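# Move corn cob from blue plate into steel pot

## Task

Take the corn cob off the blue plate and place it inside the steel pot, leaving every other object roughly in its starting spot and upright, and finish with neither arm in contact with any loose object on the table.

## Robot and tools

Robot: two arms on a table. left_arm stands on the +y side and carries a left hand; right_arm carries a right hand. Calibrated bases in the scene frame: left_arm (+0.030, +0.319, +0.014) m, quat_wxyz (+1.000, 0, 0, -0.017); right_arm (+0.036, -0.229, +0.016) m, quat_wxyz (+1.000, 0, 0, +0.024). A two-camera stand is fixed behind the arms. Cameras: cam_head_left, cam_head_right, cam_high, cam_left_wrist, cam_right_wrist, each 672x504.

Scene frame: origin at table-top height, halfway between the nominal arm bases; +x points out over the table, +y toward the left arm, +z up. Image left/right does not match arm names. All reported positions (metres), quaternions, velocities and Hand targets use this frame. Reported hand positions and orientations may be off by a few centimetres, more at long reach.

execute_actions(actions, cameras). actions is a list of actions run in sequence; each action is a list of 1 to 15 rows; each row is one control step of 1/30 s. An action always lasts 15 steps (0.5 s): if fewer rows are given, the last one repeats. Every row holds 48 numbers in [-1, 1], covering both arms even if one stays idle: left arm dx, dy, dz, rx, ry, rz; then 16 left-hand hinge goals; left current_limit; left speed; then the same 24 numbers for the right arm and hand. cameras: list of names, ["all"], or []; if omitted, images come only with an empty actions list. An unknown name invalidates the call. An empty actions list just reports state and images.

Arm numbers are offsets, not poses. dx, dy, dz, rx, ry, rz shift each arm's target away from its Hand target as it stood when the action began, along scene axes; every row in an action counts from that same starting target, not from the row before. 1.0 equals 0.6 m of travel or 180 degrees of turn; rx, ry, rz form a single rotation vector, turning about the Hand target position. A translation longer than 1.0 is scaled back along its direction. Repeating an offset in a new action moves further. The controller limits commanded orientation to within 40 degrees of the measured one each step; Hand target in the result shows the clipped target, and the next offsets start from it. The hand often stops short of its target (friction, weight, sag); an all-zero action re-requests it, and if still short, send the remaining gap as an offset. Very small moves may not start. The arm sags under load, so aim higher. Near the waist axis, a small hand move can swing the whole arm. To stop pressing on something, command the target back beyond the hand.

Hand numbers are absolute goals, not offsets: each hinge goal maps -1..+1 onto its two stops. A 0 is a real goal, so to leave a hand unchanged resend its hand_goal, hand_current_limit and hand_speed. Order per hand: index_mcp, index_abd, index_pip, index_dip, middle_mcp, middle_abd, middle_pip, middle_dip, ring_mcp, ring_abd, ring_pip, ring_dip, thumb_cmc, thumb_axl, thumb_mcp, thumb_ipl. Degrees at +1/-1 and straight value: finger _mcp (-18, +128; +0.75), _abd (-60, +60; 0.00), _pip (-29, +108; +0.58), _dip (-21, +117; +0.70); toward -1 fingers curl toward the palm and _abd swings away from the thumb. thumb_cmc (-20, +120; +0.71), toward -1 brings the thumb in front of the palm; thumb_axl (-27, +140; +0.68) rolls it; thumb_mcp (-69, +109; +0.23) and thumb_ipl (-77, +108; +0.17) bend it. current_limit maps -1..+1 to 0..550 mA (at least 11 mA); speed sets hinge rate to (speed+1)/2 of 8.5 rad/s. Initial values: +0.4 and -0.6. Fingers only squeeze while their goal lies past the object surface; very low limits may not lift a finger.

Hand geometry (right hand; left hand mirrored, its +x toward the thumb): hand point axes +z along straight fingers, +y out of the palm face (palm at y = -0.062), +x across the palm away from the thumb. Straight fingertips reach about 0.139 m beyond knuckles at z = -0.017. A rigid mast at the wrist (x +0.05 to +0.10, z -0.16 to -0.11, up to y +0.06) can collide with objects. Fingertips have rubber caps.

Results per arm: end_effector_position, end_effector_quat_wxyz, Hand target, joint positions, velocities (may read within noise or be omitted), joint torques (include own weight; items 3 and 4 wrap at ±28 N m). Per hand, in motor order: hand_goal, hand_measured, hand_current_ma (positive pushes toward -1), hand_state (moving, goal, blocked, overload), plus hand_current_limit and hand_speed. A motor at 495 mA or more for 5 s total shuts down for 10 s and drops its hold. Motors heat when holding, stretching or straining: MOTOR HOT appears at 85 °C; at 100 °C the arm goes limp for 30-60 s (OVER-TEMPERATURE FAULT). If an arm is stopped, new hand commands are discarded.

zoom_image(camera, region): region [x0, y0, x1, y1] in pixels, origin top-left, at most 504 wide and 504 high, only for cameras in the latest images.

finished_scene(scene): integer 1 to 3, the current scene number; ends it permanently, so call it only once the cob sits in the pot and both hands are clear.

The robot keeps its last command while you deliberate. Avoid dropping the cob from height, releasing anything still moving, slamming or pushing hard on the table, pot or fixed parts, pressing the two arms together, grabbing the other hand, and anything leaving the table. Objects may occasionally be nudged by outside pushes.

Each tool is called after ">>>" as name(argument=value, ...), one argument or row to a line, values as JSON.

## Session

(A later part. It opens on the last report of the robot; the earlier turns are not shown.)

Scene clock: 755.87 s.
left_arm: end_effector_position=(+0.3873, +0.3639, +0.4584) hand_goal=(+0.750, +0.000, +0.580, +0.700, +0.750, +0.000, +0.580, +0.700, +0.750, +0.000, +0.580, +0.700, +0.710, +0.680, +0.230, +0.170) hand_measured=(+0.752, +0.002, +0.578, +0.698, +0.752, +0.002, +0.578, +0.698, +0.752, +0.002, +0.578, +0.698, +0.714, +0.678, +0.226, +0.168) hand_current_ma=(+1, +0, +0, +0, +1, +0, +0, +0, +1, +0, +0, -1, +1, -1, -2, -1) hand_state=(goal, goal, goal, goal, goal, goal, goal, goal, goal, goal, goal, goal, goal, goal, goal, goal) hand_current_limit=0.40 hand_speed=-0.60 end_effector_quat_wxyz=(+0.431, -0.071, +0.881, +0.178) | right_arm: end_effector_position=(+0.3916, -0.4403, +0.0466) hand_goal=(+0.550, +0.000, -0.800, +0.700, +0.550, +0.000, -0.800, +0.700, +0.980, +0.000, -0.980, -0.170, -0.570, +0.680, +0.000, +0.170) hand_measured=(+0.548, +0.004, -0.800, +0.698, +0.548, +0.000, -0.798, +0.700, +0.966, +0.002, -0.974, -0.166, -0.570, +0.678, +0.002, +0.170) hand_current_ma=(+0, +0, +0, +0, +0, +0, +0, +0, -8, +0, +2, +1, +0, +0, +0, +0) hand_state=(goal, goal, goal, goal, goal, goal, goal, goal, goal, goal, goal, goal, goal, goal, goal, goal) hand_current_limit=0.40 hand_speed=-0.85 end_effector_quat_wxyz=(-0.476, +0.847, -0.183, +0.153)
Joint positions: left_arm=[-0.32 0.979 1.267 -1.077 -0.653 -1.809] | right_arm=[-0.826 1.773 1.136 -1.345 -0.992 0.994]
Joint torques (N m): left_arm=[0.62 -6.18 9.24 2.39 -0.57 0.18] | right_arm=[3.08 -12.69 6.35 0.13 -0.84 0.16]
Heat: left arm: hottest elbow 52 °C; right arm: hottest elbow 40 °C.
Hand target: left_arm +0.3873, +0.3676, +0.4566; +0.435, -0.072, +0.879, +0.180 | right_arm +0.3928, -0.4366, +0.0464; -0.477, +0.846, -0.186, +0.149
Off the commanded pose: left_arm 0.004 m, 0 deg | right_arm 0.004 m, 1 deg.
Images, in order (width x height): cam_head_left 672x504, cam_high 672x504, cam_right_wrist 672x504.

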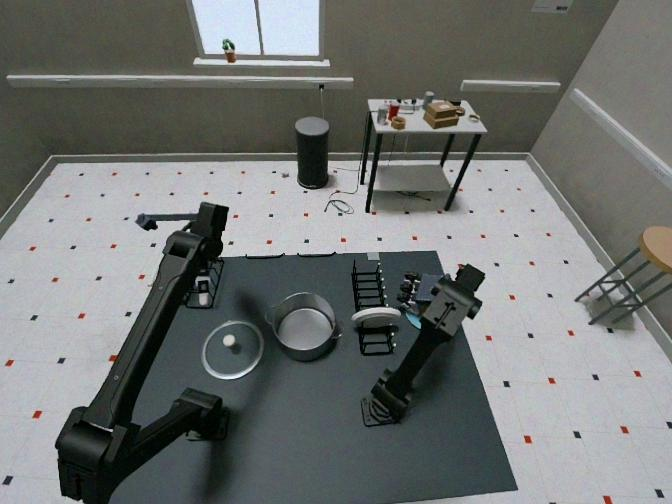

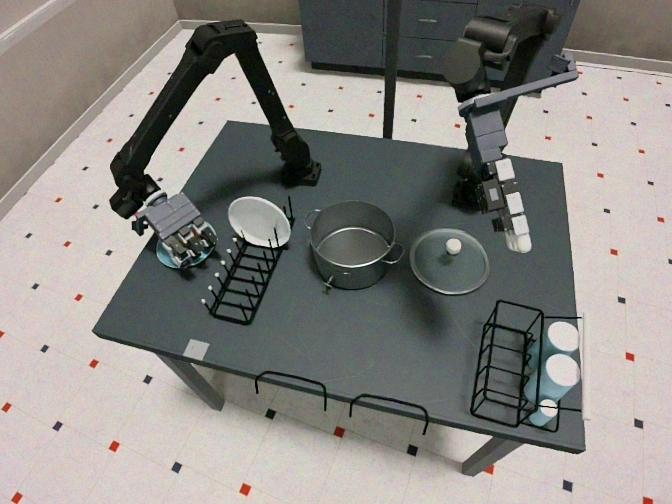

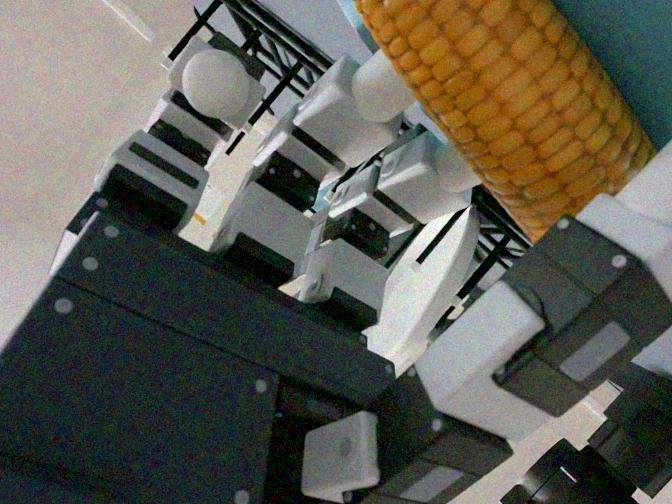

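>>> execute_actions(
  actions=[
    [[0,0,0,0,0,0,0.75,0,0.58,0.7,0.75,0,0.58,0.7,0.75,0,0.58,0.7,0.71,0.68,0.23,0.17,0.4,-0.6,0,0,0,0,0,0,0.33,0,-0.72,0.7,0.33,0,-0.72,0.7,0.98,0,-0.98,-0.17,-0.57,0.68,-0.13,0.17,0.4,-0.88]],
  ],
  cameras=["cam_high", "cam_right_wrist", "cam_head_left"],
)

>>> zoom_image(
  camera="cam_high",
  region=[140, 190, 240, 290],
)

Scene clock: 770.23 s.
left_arm: end_effector_position=(+0.3873, +0.3639, +0.4584) hand_goal=(+0.750, +0.000, +0.580, +0.700, +0.750, +0.000, +0.580, +0.700, +0.750, +0.000, +0.580, +0.700, +0.710, +0.680, +0.230, +0.170) hand_measured=(+0.752, +0.002, +0.578, +0.698, +0.752, +0.002, +0.578, +0.698, +0.752, +0.002, +0.578, +0.698, +0.714, +0.678, +0.226, +0.168) hand_current_ma=(+1, +0, +0, +0, +1, +0, +0, +0, +1, +0, +0, -1, +1, -1, -2, -1) hand_state=(goal, goal, goal, goal, goal, goal, goal, goal, goal, goal, goal, goal, goal, goal, goal, goal) hand_current_limit=0.40 hand_speed=-0.60 end_effector_quat_wxyz=(+0.431, -0.071, +0.881, +0.178) | right_arm: end_effector_position=(+0.3917, -0.4404, +0.0466) hand_goal=(+0.330, +0.000, -0.720, +0.700, +0.330, +0.000, -0.720, +0.700, +0.980, +0.000, -0.980, -0.170, -0.570, +0.680, -0.130, +0.170) hand_measured=(+0.396, +0.002, -0.704, +0.708, +0.386, +0.000, -0.704, +0.706, +0.966, +0.002, -0.974, -0.166, -0.556, +0.686, -0.084, +0.190) hand_current_ma=(+110, +0, +9, +2, +85, +0, +9, +2, -8, +0, +2, +1, +8, +2, +84, +21) hand_state=(blocked, goal, goal, goal, blocked, goal, goal, goal, goal, goal, goal, goal, goal, goal, blocked, goal) hand_current_limit=0.40 hand_speed=-0.88 end_effector_quat_wxyz=(-0.475, +0.847, -0.183, +0.153)
Joint positions: left_arm=[-0.32 0.979 1.267 -1.077 -0.653 -1.809] | right_arm=[-0.826 1.773 1.136 -1.344 -0.993 0.994]
Joint torques (N m): left_arm=[0.62 -6.12 9.22 2.39 -0.57 0.17] | right_arm=[3.08 -12.81 6.37 0.1 -0.81 0.16]
Heat: left arm: hottest elbow 52 °C; right arm: hottest elbow 40 °C.
Hand target: left_arm +0.3873, +0.3676, +0.4566; +0.435, -0.072, +0.879, +0.180 | right_arm +0.3928, -0.4366, +0.0464; -0.477, +0.846, -0.186, +0.149
Off the commanded pose: left_arm 0.004 m, 0 deg | right_arm 0.004 m, 1 deg.
Images, in order (width x height): cam_head_left 672x504, cam_high 672x504, cam_right_wrist 672x504.

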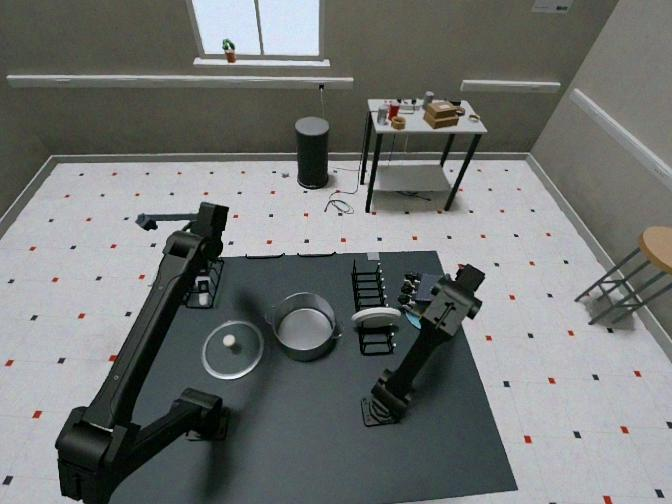

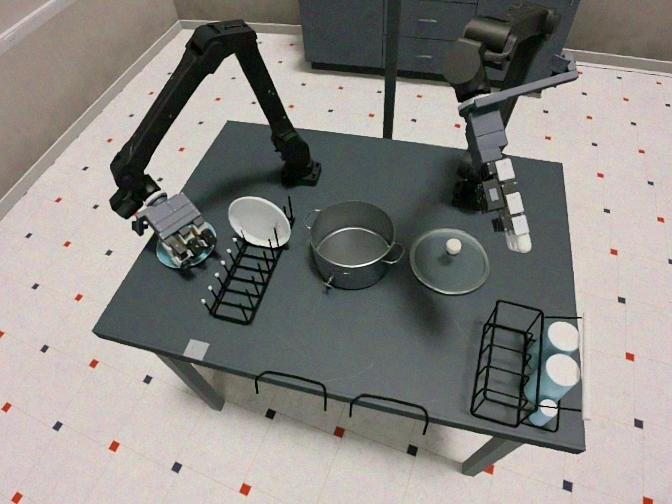

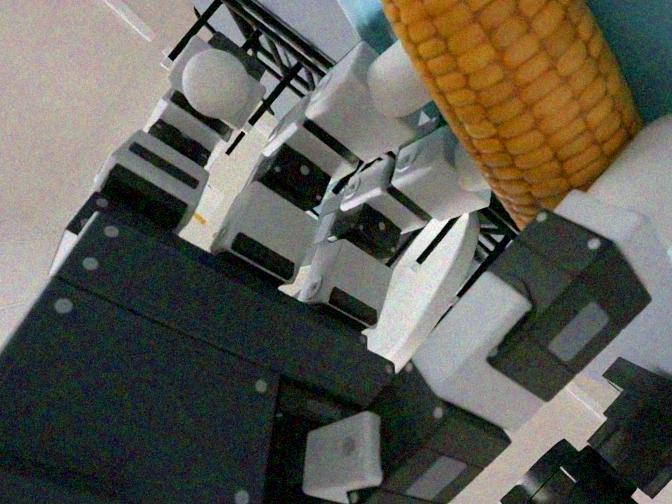

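Scaled by 5.040 from the camera's 672x504 image, which has a finer 960x720 frame.

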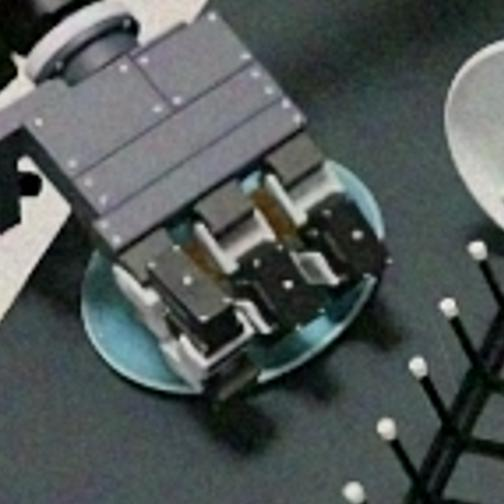

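>>> execute_actions(
  actions=[
    [[0,0,0,0,0,0,0.75,0,0.58,0.7,0.75,0,0.58,0.7,0.75,0,0.58,0.7,0.71,0.68,0.23,0.17,0.4,-0.6,0,0,-0.013,0,0,0,0.42,0,-0.72,0.7,0.42,0,-0.72,0.7,0.98,0,-0.98,-0.17,-0.57,0.68,-0.04,0.17,0.4,-0.88]],
    [[0,0,0,0,0,0,0.75,0,0.58,0.7,0.75,0,0.58,0.7,0.75,0,0.58,0.7,0.71,0.68,0.23,0.17,0.4,-0.6,0,0,0,0,0,0,0.17,0,-0.74,0.68,0.17,0,-0.74,0.68,0.98,0,-0.98,-0.17,-0.57,0.68,-0.27,0.13,0.4,-0.8]],
    [[0,0,0,0,0,0,0.75,0,0.58,0.7,0.75,0,0.58,0.7,0.75,0,0.58,0.7,0.71,0.68,0.23,0.17,0.4,-0.6,0,0,0.06,0,0,0,0.17,0,-0.74,0.68,0.17,0,-0.74,0.68,0.98,0,-0.98,-0.17,-0.57,0.68,-0.27,0.13,0.4,-0.8]],
  ],
  cameras=["cam_high", "cam_right_wrist", "cam_head_left"],
)

>>> zoom_image(
  camera="cam_high",
  region=[140, 190, 240, 290],
)

Scene clock: 792.77 s.
left_arm: end_effector_position=(+0.3873, +0.3639, +0.4584) hand_goal=(+0.750, +0.000, +0.580, +0.700, +0.750, +0.000, +0.580, +0.700, +0.750, +0.000, +0.580, +0.700, +0.710, +0.680, +0.230, +0.170) hand_measured=(+0.752, +0.002, +0.578, +0.698, +0.752, +0.002, +0.578, +0.698, +0.752, +0.002, +0.578, +0.698, +0.714, +0.678, +0.226, +0.168) hand_current_ma=(+1, +0, +0, +0, +1, +0, +0, +0, +1, +0, +0, -1, +1, -1, -2, -1) hand_state=(goal, goal, goal, goal, goal, goal, goal, goal, goal, goal, goal, goal, goal, goal, goal, goal) hand_current_limit=0.40 hand_speed=-0.60 end_effector_quat_wxyz=(+0.431, -0.071, +0.881, +0.178) | right_arm: end_effector_position=(+0.3834, -0.4315, +0.0571) hand_goal=(+0.170, +0.000, -0.740, +0.680, +0.170, +0.000, -0.740, +0.680, +0.980, +0.000, -0.980, -0.170, -0.570, +0.680, -0.270, +0.130) hand_measured=(+0.338, -0.004, -0.694, +0.704, +0.280, +0.000, -0.706, +0.694, +0.968, +0.002, -0.974, -0.166, -0.546, +0.688, -0.052, +0.168) hand_current_ma=(+385, -1, +52, +19, +266, +0, +32, +8, -7, +0, +2, +1, +20, +4, +385, +65) hand_state=(blocked, goal, blocked, blocked, blocked, goal, blocked, goal, goal, goal, goal, goal, blocked, goal, blocked, blocked) hand_current_limit=0.40 hand_speed=-0.80 end_effector_quat_wxyz=(-0.484, +0.842, -0.192, +0.139)
Joint positions: left_arm=[-0.32 0.979 1.267 -1.077 -0.653 -1.809] | right_arm=[-0.825 1.752 1.132 -1.395 -0.993 0.998]
Joint torques (N m): left_arm=[0.56 -6.18 9.22 2.39 -0.57 0.18] | right_arm=[2.96 -14.15 8.91 -0.81 -0.81 0.14]
Heat: left arm: hottest elbow 52 °C; right arm: hottest elbow 39 °C.
Hand target: left_arm +0.3873, +0.3676, +0.4566; +0.435, -0.072, +0.879, +0.180 | right_arm +0.3929, -0.4366, +0.0746; -0.477, +0.846, -0.186, +0.149
Off the commanded pose: left_arm 0.004 m, 0 deg | right_arm 0.021 m, 2 deg.
Images, in order (width x height): cam_head_left 672x504, cam_high 672x504, cam_right_wrist 672x504.

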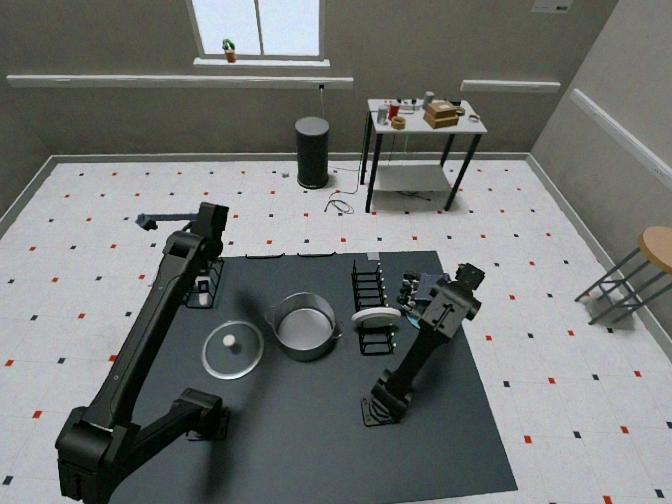

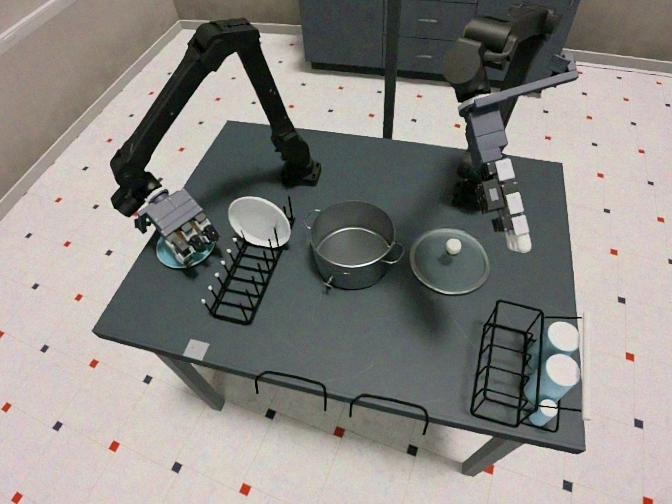

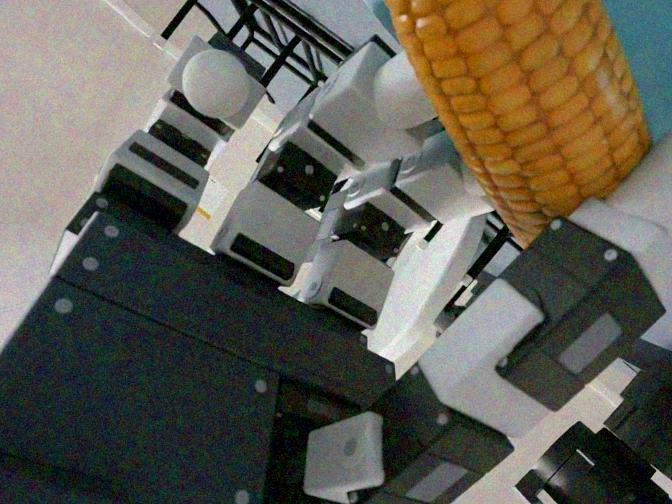

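Scaled by 5.040 from the camera's 672x504 image, which has a finer 960x720 frame.

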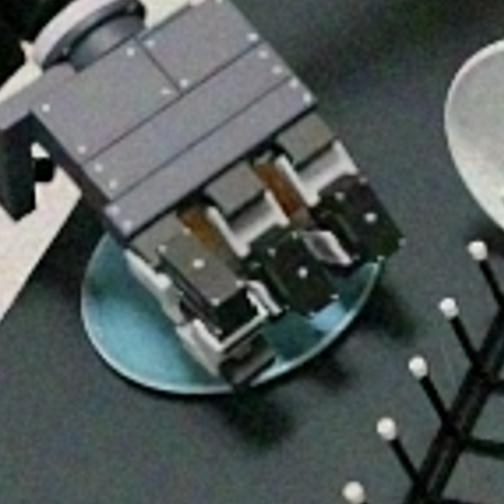

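>>> execute_actions(
  actions=[
    [[0,0,0,0,0,0,0.75,0,0.58,0.7,0.75,0,0.58,0.7,0.75,0,0.58,0.7,0.71,0.68,0.23,0.17,0.4,-0.6,0,0,0.09,0,0,0,0.17,0,-0.74,0.68,0.17,0,-0.74,0.68,0.98,0,-0.98,-0.17,-0.57,0.68,-0.27,0.13,0.4,-0.8]],
  ],
  cameras=["cam_high", "cam_right_wrist", "cam_head_left"],
)

>>> zoom_image(
  camera="cam_high",
  region=[120, 160, 260, 300],
)

Scene clock: 802.53 s.
left_arm: end_effector_position=(+0.3873, +0.3639, +0.4584) hand_goal=(+0.750, +0.000, +0.580, +0.700, +0.750, +0.000, +0.580, +0.700, +0.750, +0.000, +0.580, +0.700, +0.710, +0.680, +0.230, +0.170) hand_measured=(+0.752, +0.002, +0.578, +0.698, +0.752, +0.002, +0.578, +0.698, +0.752, +0.002, +0.578, +0.698, +0.714, +0.678, +0.226, +0.168) hand_current_ma=(+1, +0, +0, +0, +1, +0, +0, +0, +1, +0, +0, -1, +1, -1, -2, -1) hand_state=(goal, goal, goal, goal, goal, goal, goal, goal, goal, goal, goal, goal, goal, goal, goal, goal) hand_current_limit=0.40 hand_speed=-0.60 end_effector_quat_wxyz=(+0.431, -0.071, +0.881, +0.178) | right_arm: end_effector_position=(+0.3797, -0.4279, +0.1111) hand_goal=(+0.170, +0.000, -0.740, +0.680, +0.170, +0.000, -0.740, +0.680, +0.980, +0.000, -0.980, -0.170, -0.570, +0.680, -0.270, +0.130) hand_measured=(+0.336, -0.004, -0.692, +0.706, +0.278, +0.000, -0.706, +0.694, +0.968, +0.002, -0.974, -0.166, -0.544, +0.688, -0.052, +0.168) hand_current_ma=(+385, -1, +56, +20, +261, +0, +32, +8, -7, +0, +1, +1, +20, +4, +385, +67) hand_state=(blocked, goal, blocked, blocked, blocked, goal, blocked, goal, goal, goal, goal, goal, blocked, goal, blocked, blocked) hand_current_limit=0.40 hand_speed=-0.80 end_effector_quat_wxyz=(-0.484, +0.842, -0.193, +0.138)
Joint positions: left_arm=[-0.32 0.979 1.267 -1.077 -0.653 -1.809] | right_arm=[-0.825 1.667 1.18 -1.532 -0.992 0.999]
Joint torques (N m): left_arm=[0.56 -6.12 9.22 2.39 -0.57 0.18] | right_arm=[3.02 -12.57 11.15 -0.79 -0.83 0.14]
Heat: left arm: hottest elbow 52 °C; right arm: hottest elbow 39 °C.
Hand target: left_arm +0.3873, +0.3676, +0.4566; +0.435, -0.072, +0.879, +0.180 | right_arm +0.3929, -0.4365, +0.1286; -0.477, +0.846, -0.186, +0.149
Off the commanded pose: left_arm 0.004 m, 0 deg | right_arm 0.024 m, 2 deg.
Images, in order (width x height): cam_head_left 672x504, cam_high 672x504, cam_right_wrist 672x504.

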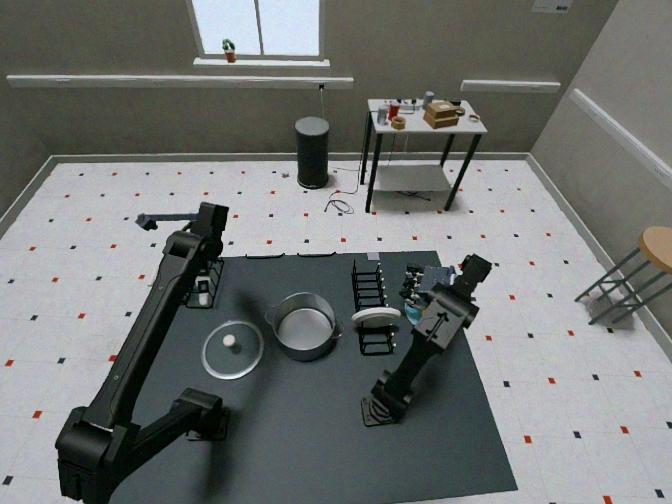

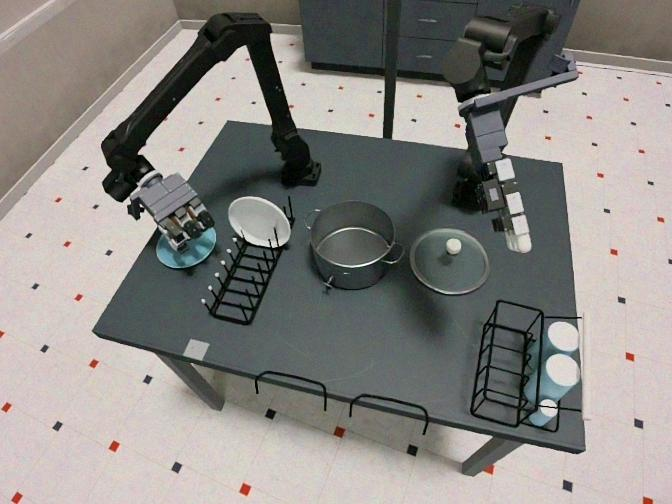

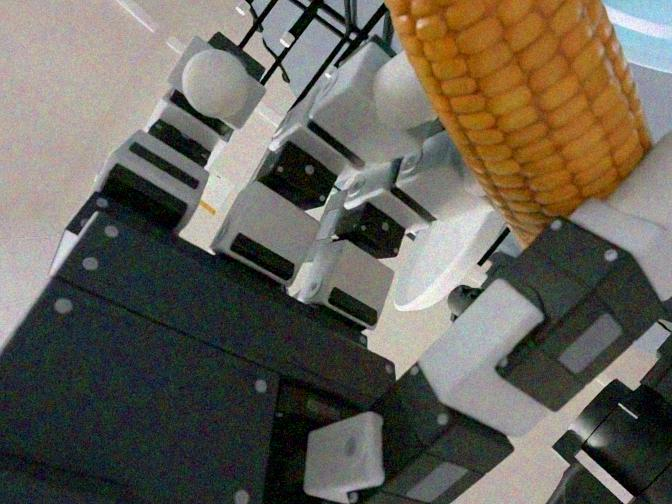

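Scaled by 3.600 from the camera's 672x504 image, which has a finer 960x720 frame.

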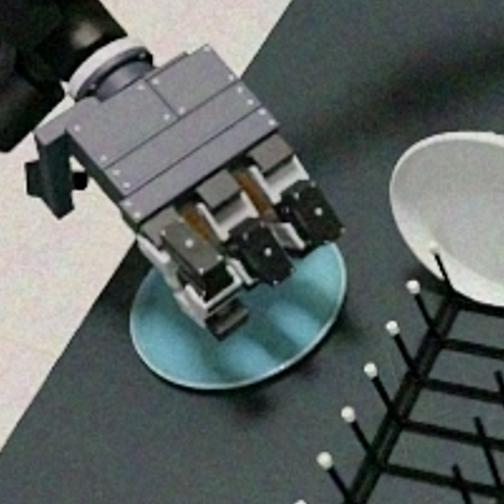

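>>> execute_actions(
  actions=[
    [[0,0,0,0,0,0,0.75,0,0.58,0.7,0.75,0,0.58,0.7,0.75,0,0.58,0.7,0.71,0.68,0.23,0.17,0.4,-0.6,0,0,0.2,-0.072,0.042,0,0.17,0,-0.74,0.68,0.17,0,-0.74,0.68,0.07,0,-0.88,-0.17,-0.57,0.68,-0.27,0.13,0.4,-0.8]],
    [[0,0,0,0,0,0,0.75,0,0.58,0.7,0.75,0,0.58,0.7,0.75,0,0.58,0.7,0.71,0.68,0.23,0.17,0.4,-0.6,-0.03,0.1,0.08,0,0,0.08,0.17,0,-0.74,0.68,0.17,0,-0.74,0.68,0.07,0,-0.88,-0.17,-0.57,0.68,-0.27,0.13,0.4,-0.8]],
    [[0,0,0,0,0,0,0.75,0,0.58,0.7,0.75,0,0.58,0.7,0.75,0,0.58,0.7,0.71,0.68,0.23,0.17,0.4,-0.6,-0.03,0.22,0,0,0,0.08,0.17,0,-0.74,0.68,0.17,0,-0.74,0.68,0.07,0,-0.88,-0.17,-0.57,0.68,-0.27,0.13,0.4,-0.8]],
    [[0,0,0,0,0,0,0.75,0,0.58,0.7,0.75,0,0.58,0.7,0.75,0,0.58,0.7,0.71,0.68,0.23,0.17,0.4,-0.6,-0.04,0.22,0,0,0,0.08,0.17,0,-0.74,0.68,0.17,0,-0.74,0.68,0.07,0,-0.88,-0.17,-0.57,0.68,-0.27,0.13,0.4,-0.8]],
    [[0,0,0,0,0,0,0.75,0,0.58,0.7,0.75,0,0.58,0.7,0.75,0,0.58,0.7,0.71,0.68,0.23,0.17,0.4,-0.6,-0.033,0.185,0,0,0,0.082,0.17,0,-0.74,0.68,0.17,0,-0.74,0.68,0.07,0,-0.88,-0.17,-0.57,0.68,-0.27,0.13,0.4,-0.8]],
  ],
  cameras=["cam_high", "cam_right_wrist", "cam_head_left", "cam_head_right"],
)

>>> zoom_image(
  camera="cam_high",
  region=[242, 132, 442, 332],
)

>>> zoom_image(
  camera="cam_head_left",
  region=[230, 230, 406, 362],
)

Scene clock: 874.27 s.
left_arm: end_effector_position=(+0.3873, +0.3639, +0.4584) hand_goal=(+0.750, +0.000, +0.580, +0.700, +0.750, +0.000, +0.580, +0.700, +0.750, +0.000, +0.580, +0.700, +0.710, +0.680, +0.230, +0.170) hand_measured=(+0.752, +0.002, +0.578, +0.698, +0.752, +0.002, +0.578, +0.698, +0.752, +0.002, +0.578, +0.698, +0.714, +0.678, +0.226, +0.168) hand_current_ma=(+1, +0, +0, +0, +1, +0, +0, +0, +1, +0, +0, -1, +1, -1, -2, -1) hand_state=(goal, goal, goal, goal, goal, goal, goal, goal, goal, goal, goal, goal, goal, goal, goal, goal) hand_current_limit=0.40 hand_speed=-0.60 end_effector_quat_wxyz=(+0.431, -0.071, +0.881, +0.178) | right_arm: end_effector_position=(+0.2974, -0.0091, +0.2715) hand_goal=(+0.170, +0.000, -0.740, +0.680, +0.170, +0.000, -0.740, +0.680, +0.070, +0.000, -0.880, -0.170, -0.570, +0.680, -0.270, +0.130) hand_measured=(+0.334, -0.004, -0.690, +0.706, +0.272, +0.000, -0.706, +0.694, +0.072, +0.002, -0.880, -0.168, -0.542, +0.688, -0.052, +0.170) hand_current_ma=(+385, -1, +60, +21, +235, +0, +33, +8, +0, +0, +0, +0, +23, +4, +385, +73) hand_state=(blocked, goal, blocked, blocked, blocked, goal, blocked, goal, goal, goal, goal, goal, blocked, goal, blocked, blocked) hand_current_limit=0.40 hand_speed=-0.80 end_effector_quat_wxyz=(-0.369, +0.886, +0.260, -0.109)
Joint positions: left_arm=[-0.32 0.979 1.267 -1.077 -0.653 -1.809] | right_arm=[0.471 1.295 1.292 -1.622 -0.789 1.495]
Joint torques (N m): left_arm=[0.56 -6.12 9.22 2.39 -0.57 0.17] | right_arm=[2.08 -8.12 14.02 0.7 -0.52 0.24]
Heat: left arm: hottest elbow 52 °C; right arm: hottest elbow 44 °C.
Hand target: left_arm +0.3873, +0.3676, +0.4566; +0.435, -0.072, +0.879, +0.180 | right_arm +0.3131, -0.0016, +0.2966; -0.374, +0.886, +0.263, -0.078
Off the commanded pose: left_arm 0.004 m, 0 deg | right_arm 0.030 m, 4 deg.
Images, in order (width x height): cam_head_left 672x504, cam_head_right 672x504, cam_high 672x504, cam_right_wrist 672x504.

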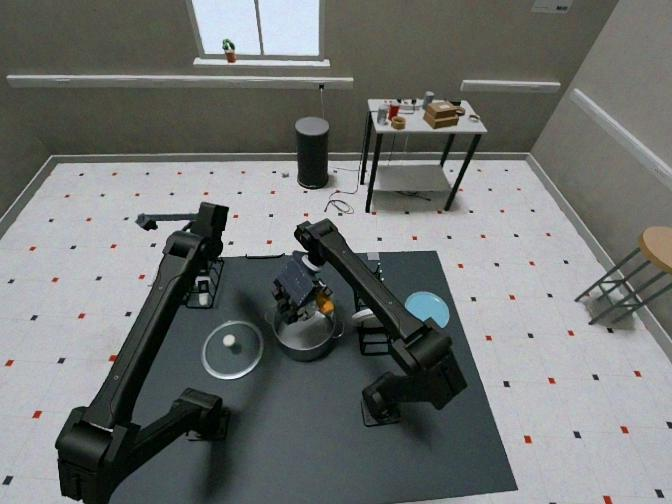

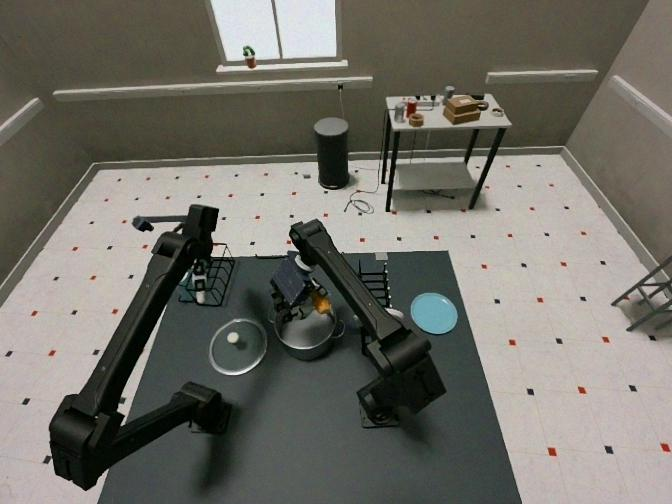

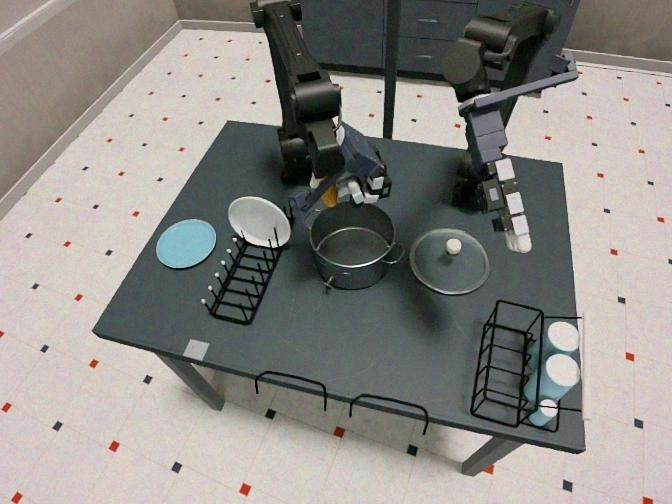

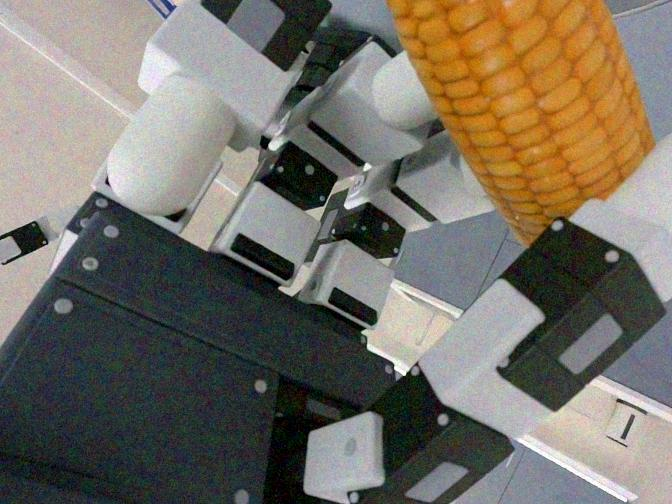

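Scaled by 2.520 from the camera's 672x504 image, which has a finer 960x720 frame.

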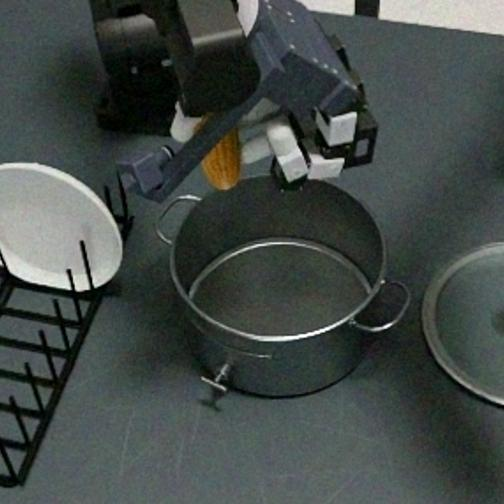

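Scaled by 2.864 from the camera's 672x504 image, which has a finer 960x720 frame.

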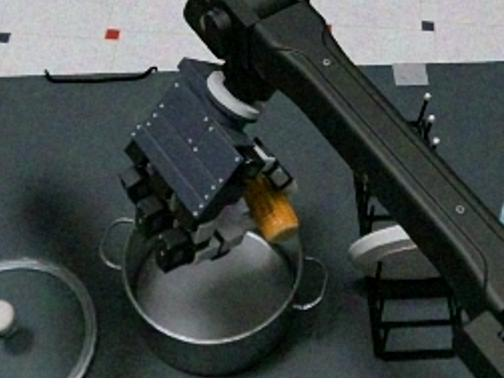

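>>> execute_actions(
  actions=[
    [[0,0,0,0,0,0,0.75,0,0.58,0.7,0.75,0,0.58,0.7,0.75,0,0.58,0.7,0.71,0.68,0.23,0.17,0.4,-0.6,0,0,-0.13,-0.0735,-0.039,0,0.17,0,-0.74,0.68,0.17,0,-0.74,0.68,0.07,0,-0.88,-0.17,-0.57,0.68,-0.27,0.13,0.4,-0.8]],
    [[0,0,0,0,0,0,0.75,0,0.58,0.7,0.75,0,0.58,0.7,0.75,0,0.58,0.7,0.71,0.68,0.23,0.17,0.4,-0.6,0,0,-0.15,0,0,0,0.17,0,-0.74,0.68,0.17,0,-0.74,0.68,0.07,0,-0.88,-0.17,-0.57,0.68,-0.27,0.13,0.4,-0.8]],
  ],
  cameras=["cam_high", "cam_right_wrist", "cam_head_left", "cam_head_right"],
)

>>> zoom_image(
  camera="cam_high",
  region=[242, 132, 442, 332],
)

>>> zoom_image(
  camera="cam_head_left",
  region=[230, 230, 406, 362],
)

Scene clock: 890.43 s.
left_arm: end_effector_position=(+0.3873, +0.3639, +0.4584) hand_goal=(+0.750, +0.000, +0.580, +0.700, +0.750, +0.000, +0.580, +0.700, +0.750, +0.000, +0.580, +0.700, +0.710, +0.680, +0.230, +0.170) hand_measured=(+0.752, +0.002, +0.578, +0.698, +0.752, +0.002, +0.578, +0.698, +0.752, +0.002, +0.578, +0.698, +0.714, +0.678, +0.226, +0.168) hand_current_ma=(+1, +0, +0, +0, +1, +0, +0, +0, +1, +0, +0, -1, +1, -1, -2, -1) hand_state=(goal, goal, goal, goal, goal, goal, goal, goal, goal, goal, goal, goal, goal, goal, goal, goal) hand_current_limit=0.40 hand_speed=-0.60 end_effector_quat_wxyz=(+0.431, -0.071, +0.881, +0.178) | right_arm: end_effector_position=(+0.3132, -0.0045, +0.1288) hand_goal=(+0.170, +0.000, -0.740, +0.680, +0.170, +0.000, -0.740, +0.680, +0.070, +0.000, -0.880, -0.170, -0.570, +0.680, -0.270, +0.130) hand_measured=(+0.340, -0.006, -0.690, +0.706, +0.272, +0.000, -0.702, +0.696, +0.074, +0.002, -0.880, -0.168, -0.538, +0.690, -0.052, +0.170) hand_current_ma=(+385, -1, +60, +21, +235, +0, +37, +9, +1, +0, +0, +0, +29, +6, +385, +73) hand_state=(blocked, goal, blocked, blocked, blocked, goal, blocked, goal, goal, goal, goal, goal, blocked, goal, blocked, blocked) hand_current_limit=0.40 hand_speed=-0.80 end_effector_quat_wxyz=(-0.254, +0.926, +0.275, -0.056)
Joint positions: left_arm=[-0.32 0.979 1.267 -1.077 -0.653 -1.809] | right_arm=[0.595 1.357 0.997 -1.133 -0.52 1.656]
Joint torques (N m): left_arm=[0.56 -6.12 9.22 2.39 -0.57 0.17] | right_arm=[3.02 -8.23 8.32 1.1 -0.2 0.11]
Heat: left arm: hottest elbow 52 °C; right arm: hottest elbow 46 °C.
Hand target: left_arm +0.3873, +0.3676, +0.4566; +0.435, -0.072, +0.879, +0.180 | right_arm +0.3130, -0.0016, +0.1286; -0.253, +0.926, +0.275, -0.053
Off the commanded pose: left_arm 0.004 m, 0 deg | right_arm 0.003 m, 0 deg.
Images, in order (width x height): cam_head_left 672x504, cam_head_right 672x504, cam_high 672x504, cam_right_wrist 672x504.

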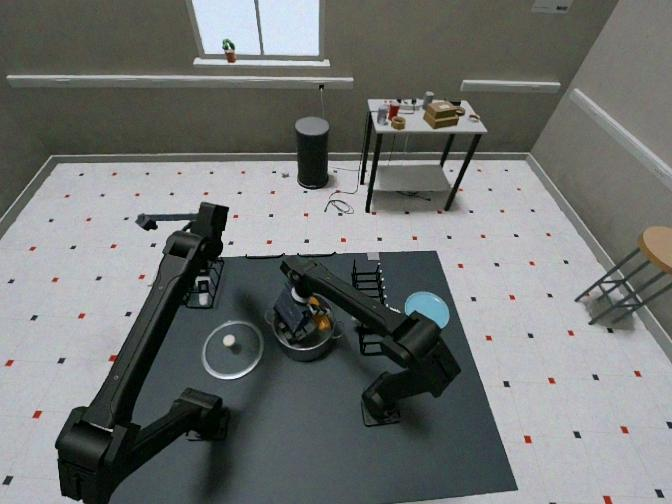

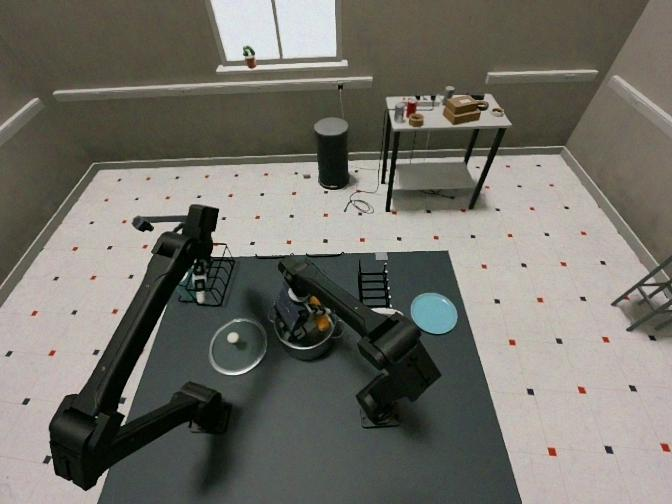

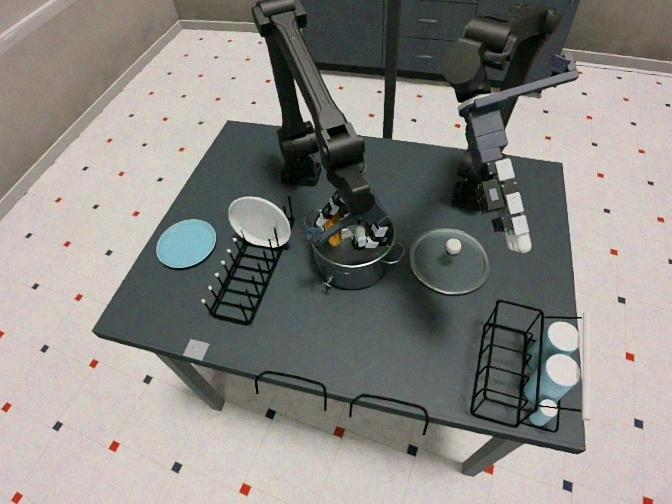

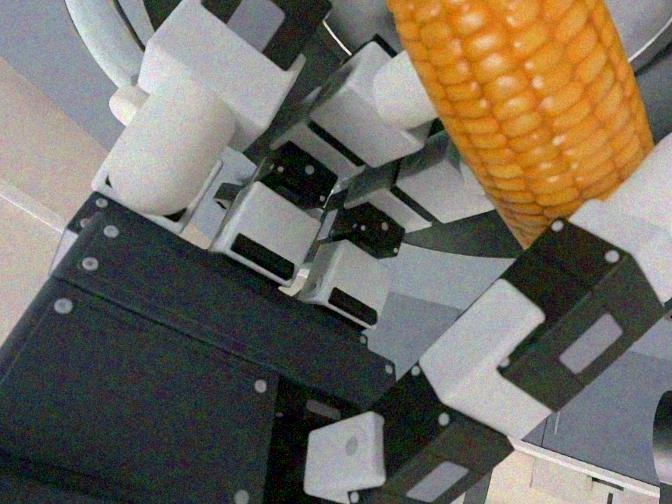

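Scaled by 2.520 from the camera's 672x504 image, which has a finer 960x720 frame.

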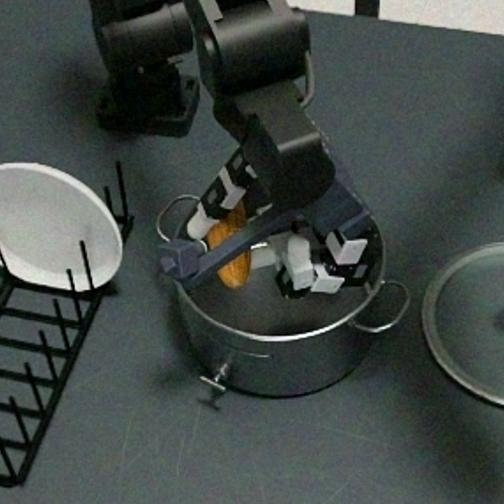

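Scaled by 2.864 from the camera's 672x504 image, which has a finer 960x720 frame.

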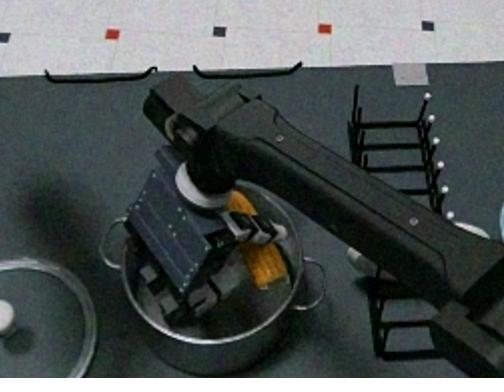

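>>> execute_actions(
  actions=[
    [[0,0,0,0,0,0,0.75,0,0.58,0.7,0.75,0,0.58,0.7,0.75,0,0.58,0.7,0.71,0.68,0.23,0.17,0.4,-0.6,0,0,-0.12,0,0,0,0.17,0,-0.74,0.68,0.17,0,-0.74,0.68,0.07,0,-0.88,-0.17,-0.57,0.68,-0.27,0.13,0.4,-0.8]],
  ],
  cameras=["cam_high", "cam_right_wrist", "cam_head_left", "cam_head_right"],
)

>>> zoom_image(
  camera="cam_high",
  region=[282, 172, 422, 312],
)

>>> zoom_image(
  camera="cam_head_left",
  region=[230, 230, 406, 362],
)

Scene clock: 915.73 s.
left_arm: end_effector_position=(+0.3873, +0.3639, +0.4584) hand_goal=(+0.750, +0.000, +0.580, +0.700, +0.750, +0.000, +0.580, +0.700, +0.750, +0.000, +0.580, +0.700, +0.710, +0.680, +0.230, +0.170) hand_measured=(+0.752, +0.002, +0.578, +0.698, +0.752, +0.002, +0.578, +0.698, +0.752, +0.002, +0.578, +0.698, +0.714, +0.678, +0.226, +0.168) hand_current_ma=(+1, +0, +0, +0, +1, +0, +0, +0, +1, +0, +0, -1, +1, -1, -2, -1) hand_state=(goal, goal, goal, goal, goal, goal, goal, goal, goal, goal, goal, goal, goal, goal, goal, goal) hand_current_limit=0.40 hand_speed=-0.60 end_effector_quat_wxyz=(+0.431, -0.071, +0.881, +0.178) | right_arm: end_effector_position=(+0.3098, -0.0075, +0.0501) hand_goal=(+0.170, +0.000, -0.740, +0.680, +0.170, +0.000, -0.740, +0.680, +0.070, +0.000, -0.880, -0.170, -0.570, +0.680, -0.270, +0.130) hand_measured=(+0.340, -0.006, -0.690, +0.706, +0.272, +0.000, -0.702, +0.696, +0.074, +0.002, -0.880, -0.168, -0.538, +0.690, -0.052, +0.170) hand_current_ma=(+385, -1, +60, +21, +235, +0, +38, +9, +1, +0, +0, +0, +29, +6, +385, +73) hand_state=(blocked, goal, blocked, blocked, blocked, goal, blocked, goal, goal, goal, goal, goal, blocked, goal, blocked, blocked) hand_current_limit=0.40 hand_speed=-0.80 end_effector_quat_wxyz=(-0.249, +0.927, +0.272, -0.065)
Joint positions: left_arm=[-0.32 0.979 1.267 -1.077 -0.653 -1.809] | right_arm=[0.595 1.464 0.873 -0.922 -0.518 1.657]
Joint torques (N m): left_arm=[0.56 -6.12 9.22 2.39 -0.57 0.18] | right_arm=[3.08 -9.99 8.01 1.09 -0.29 0.11]
Heat: left arm: hottest elbow 52 °C; right arm: hottest elbow 43 °C.
Hand target: left_arm +0.3873, +0.3676, +0.4566; +0.435, -0.072, +0.879, +0.180 | right_arm +0.3130, -0.0015, +0.0566; -0.253, +0.926, +0.275, -0.054
Off the commanded pose: left_arm 0.004 m, 0 deg | right_arm 0.009 m, 1 deg.
Images, in order (width x height): cam_head_left 672x504, cam_head_right 672x504, cam_high 672x504, cam_right_wrist 672x504.

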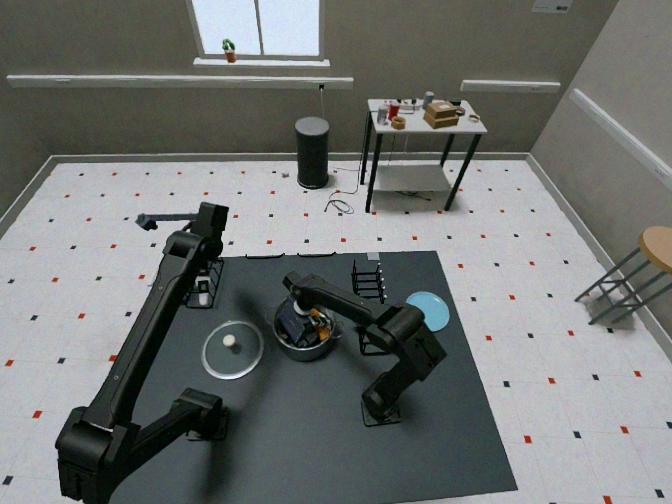

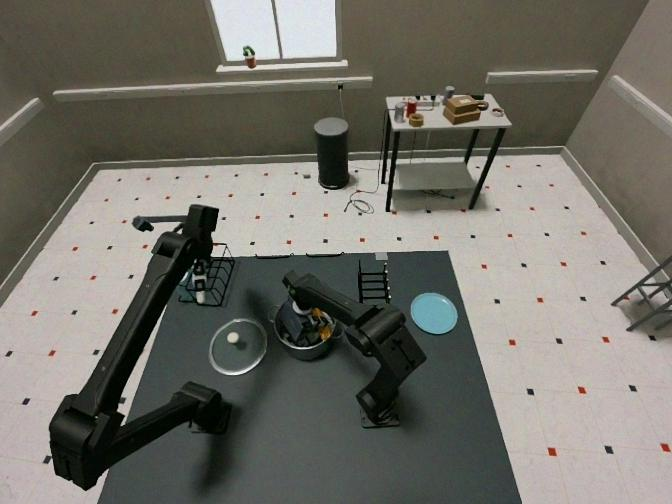

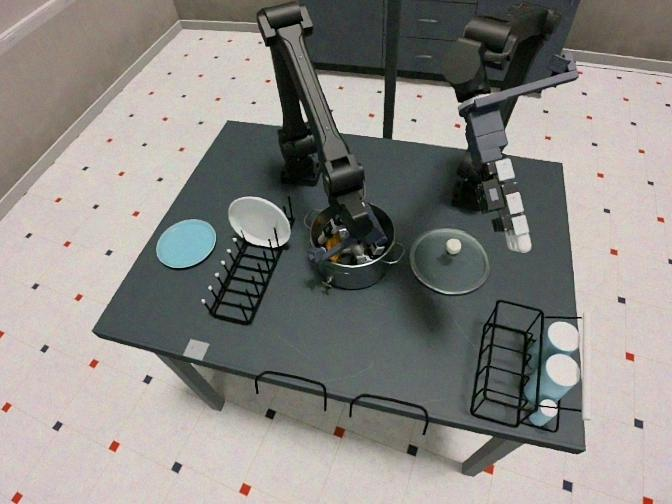

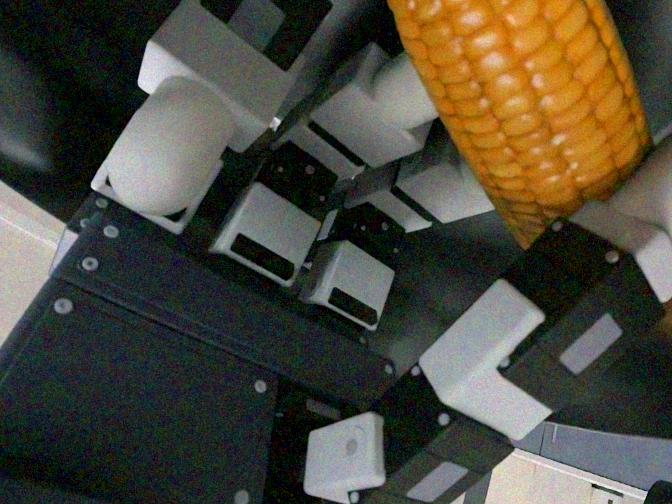

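Scaled by 3.600 from the camera's 672x504 image, which has a finer 960x720 frame.

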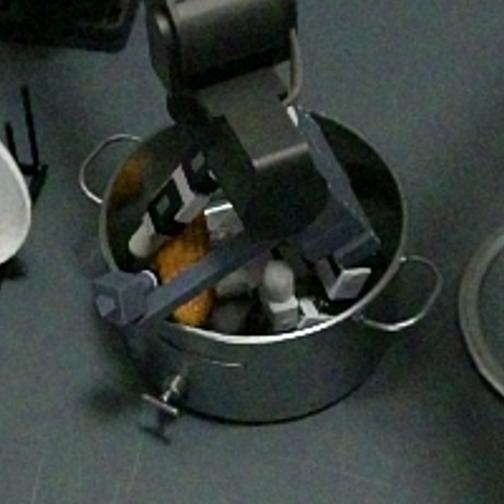

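Scaled by 2.864 from the camera's 672x504 image, which has a finer 960x720 frame.

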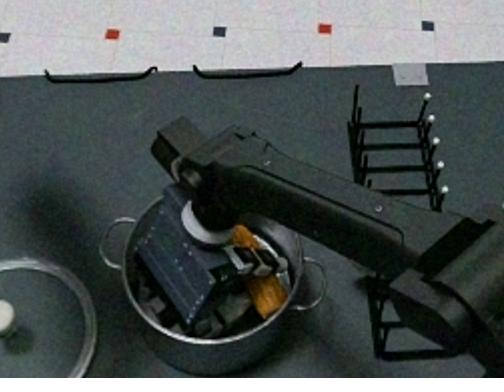

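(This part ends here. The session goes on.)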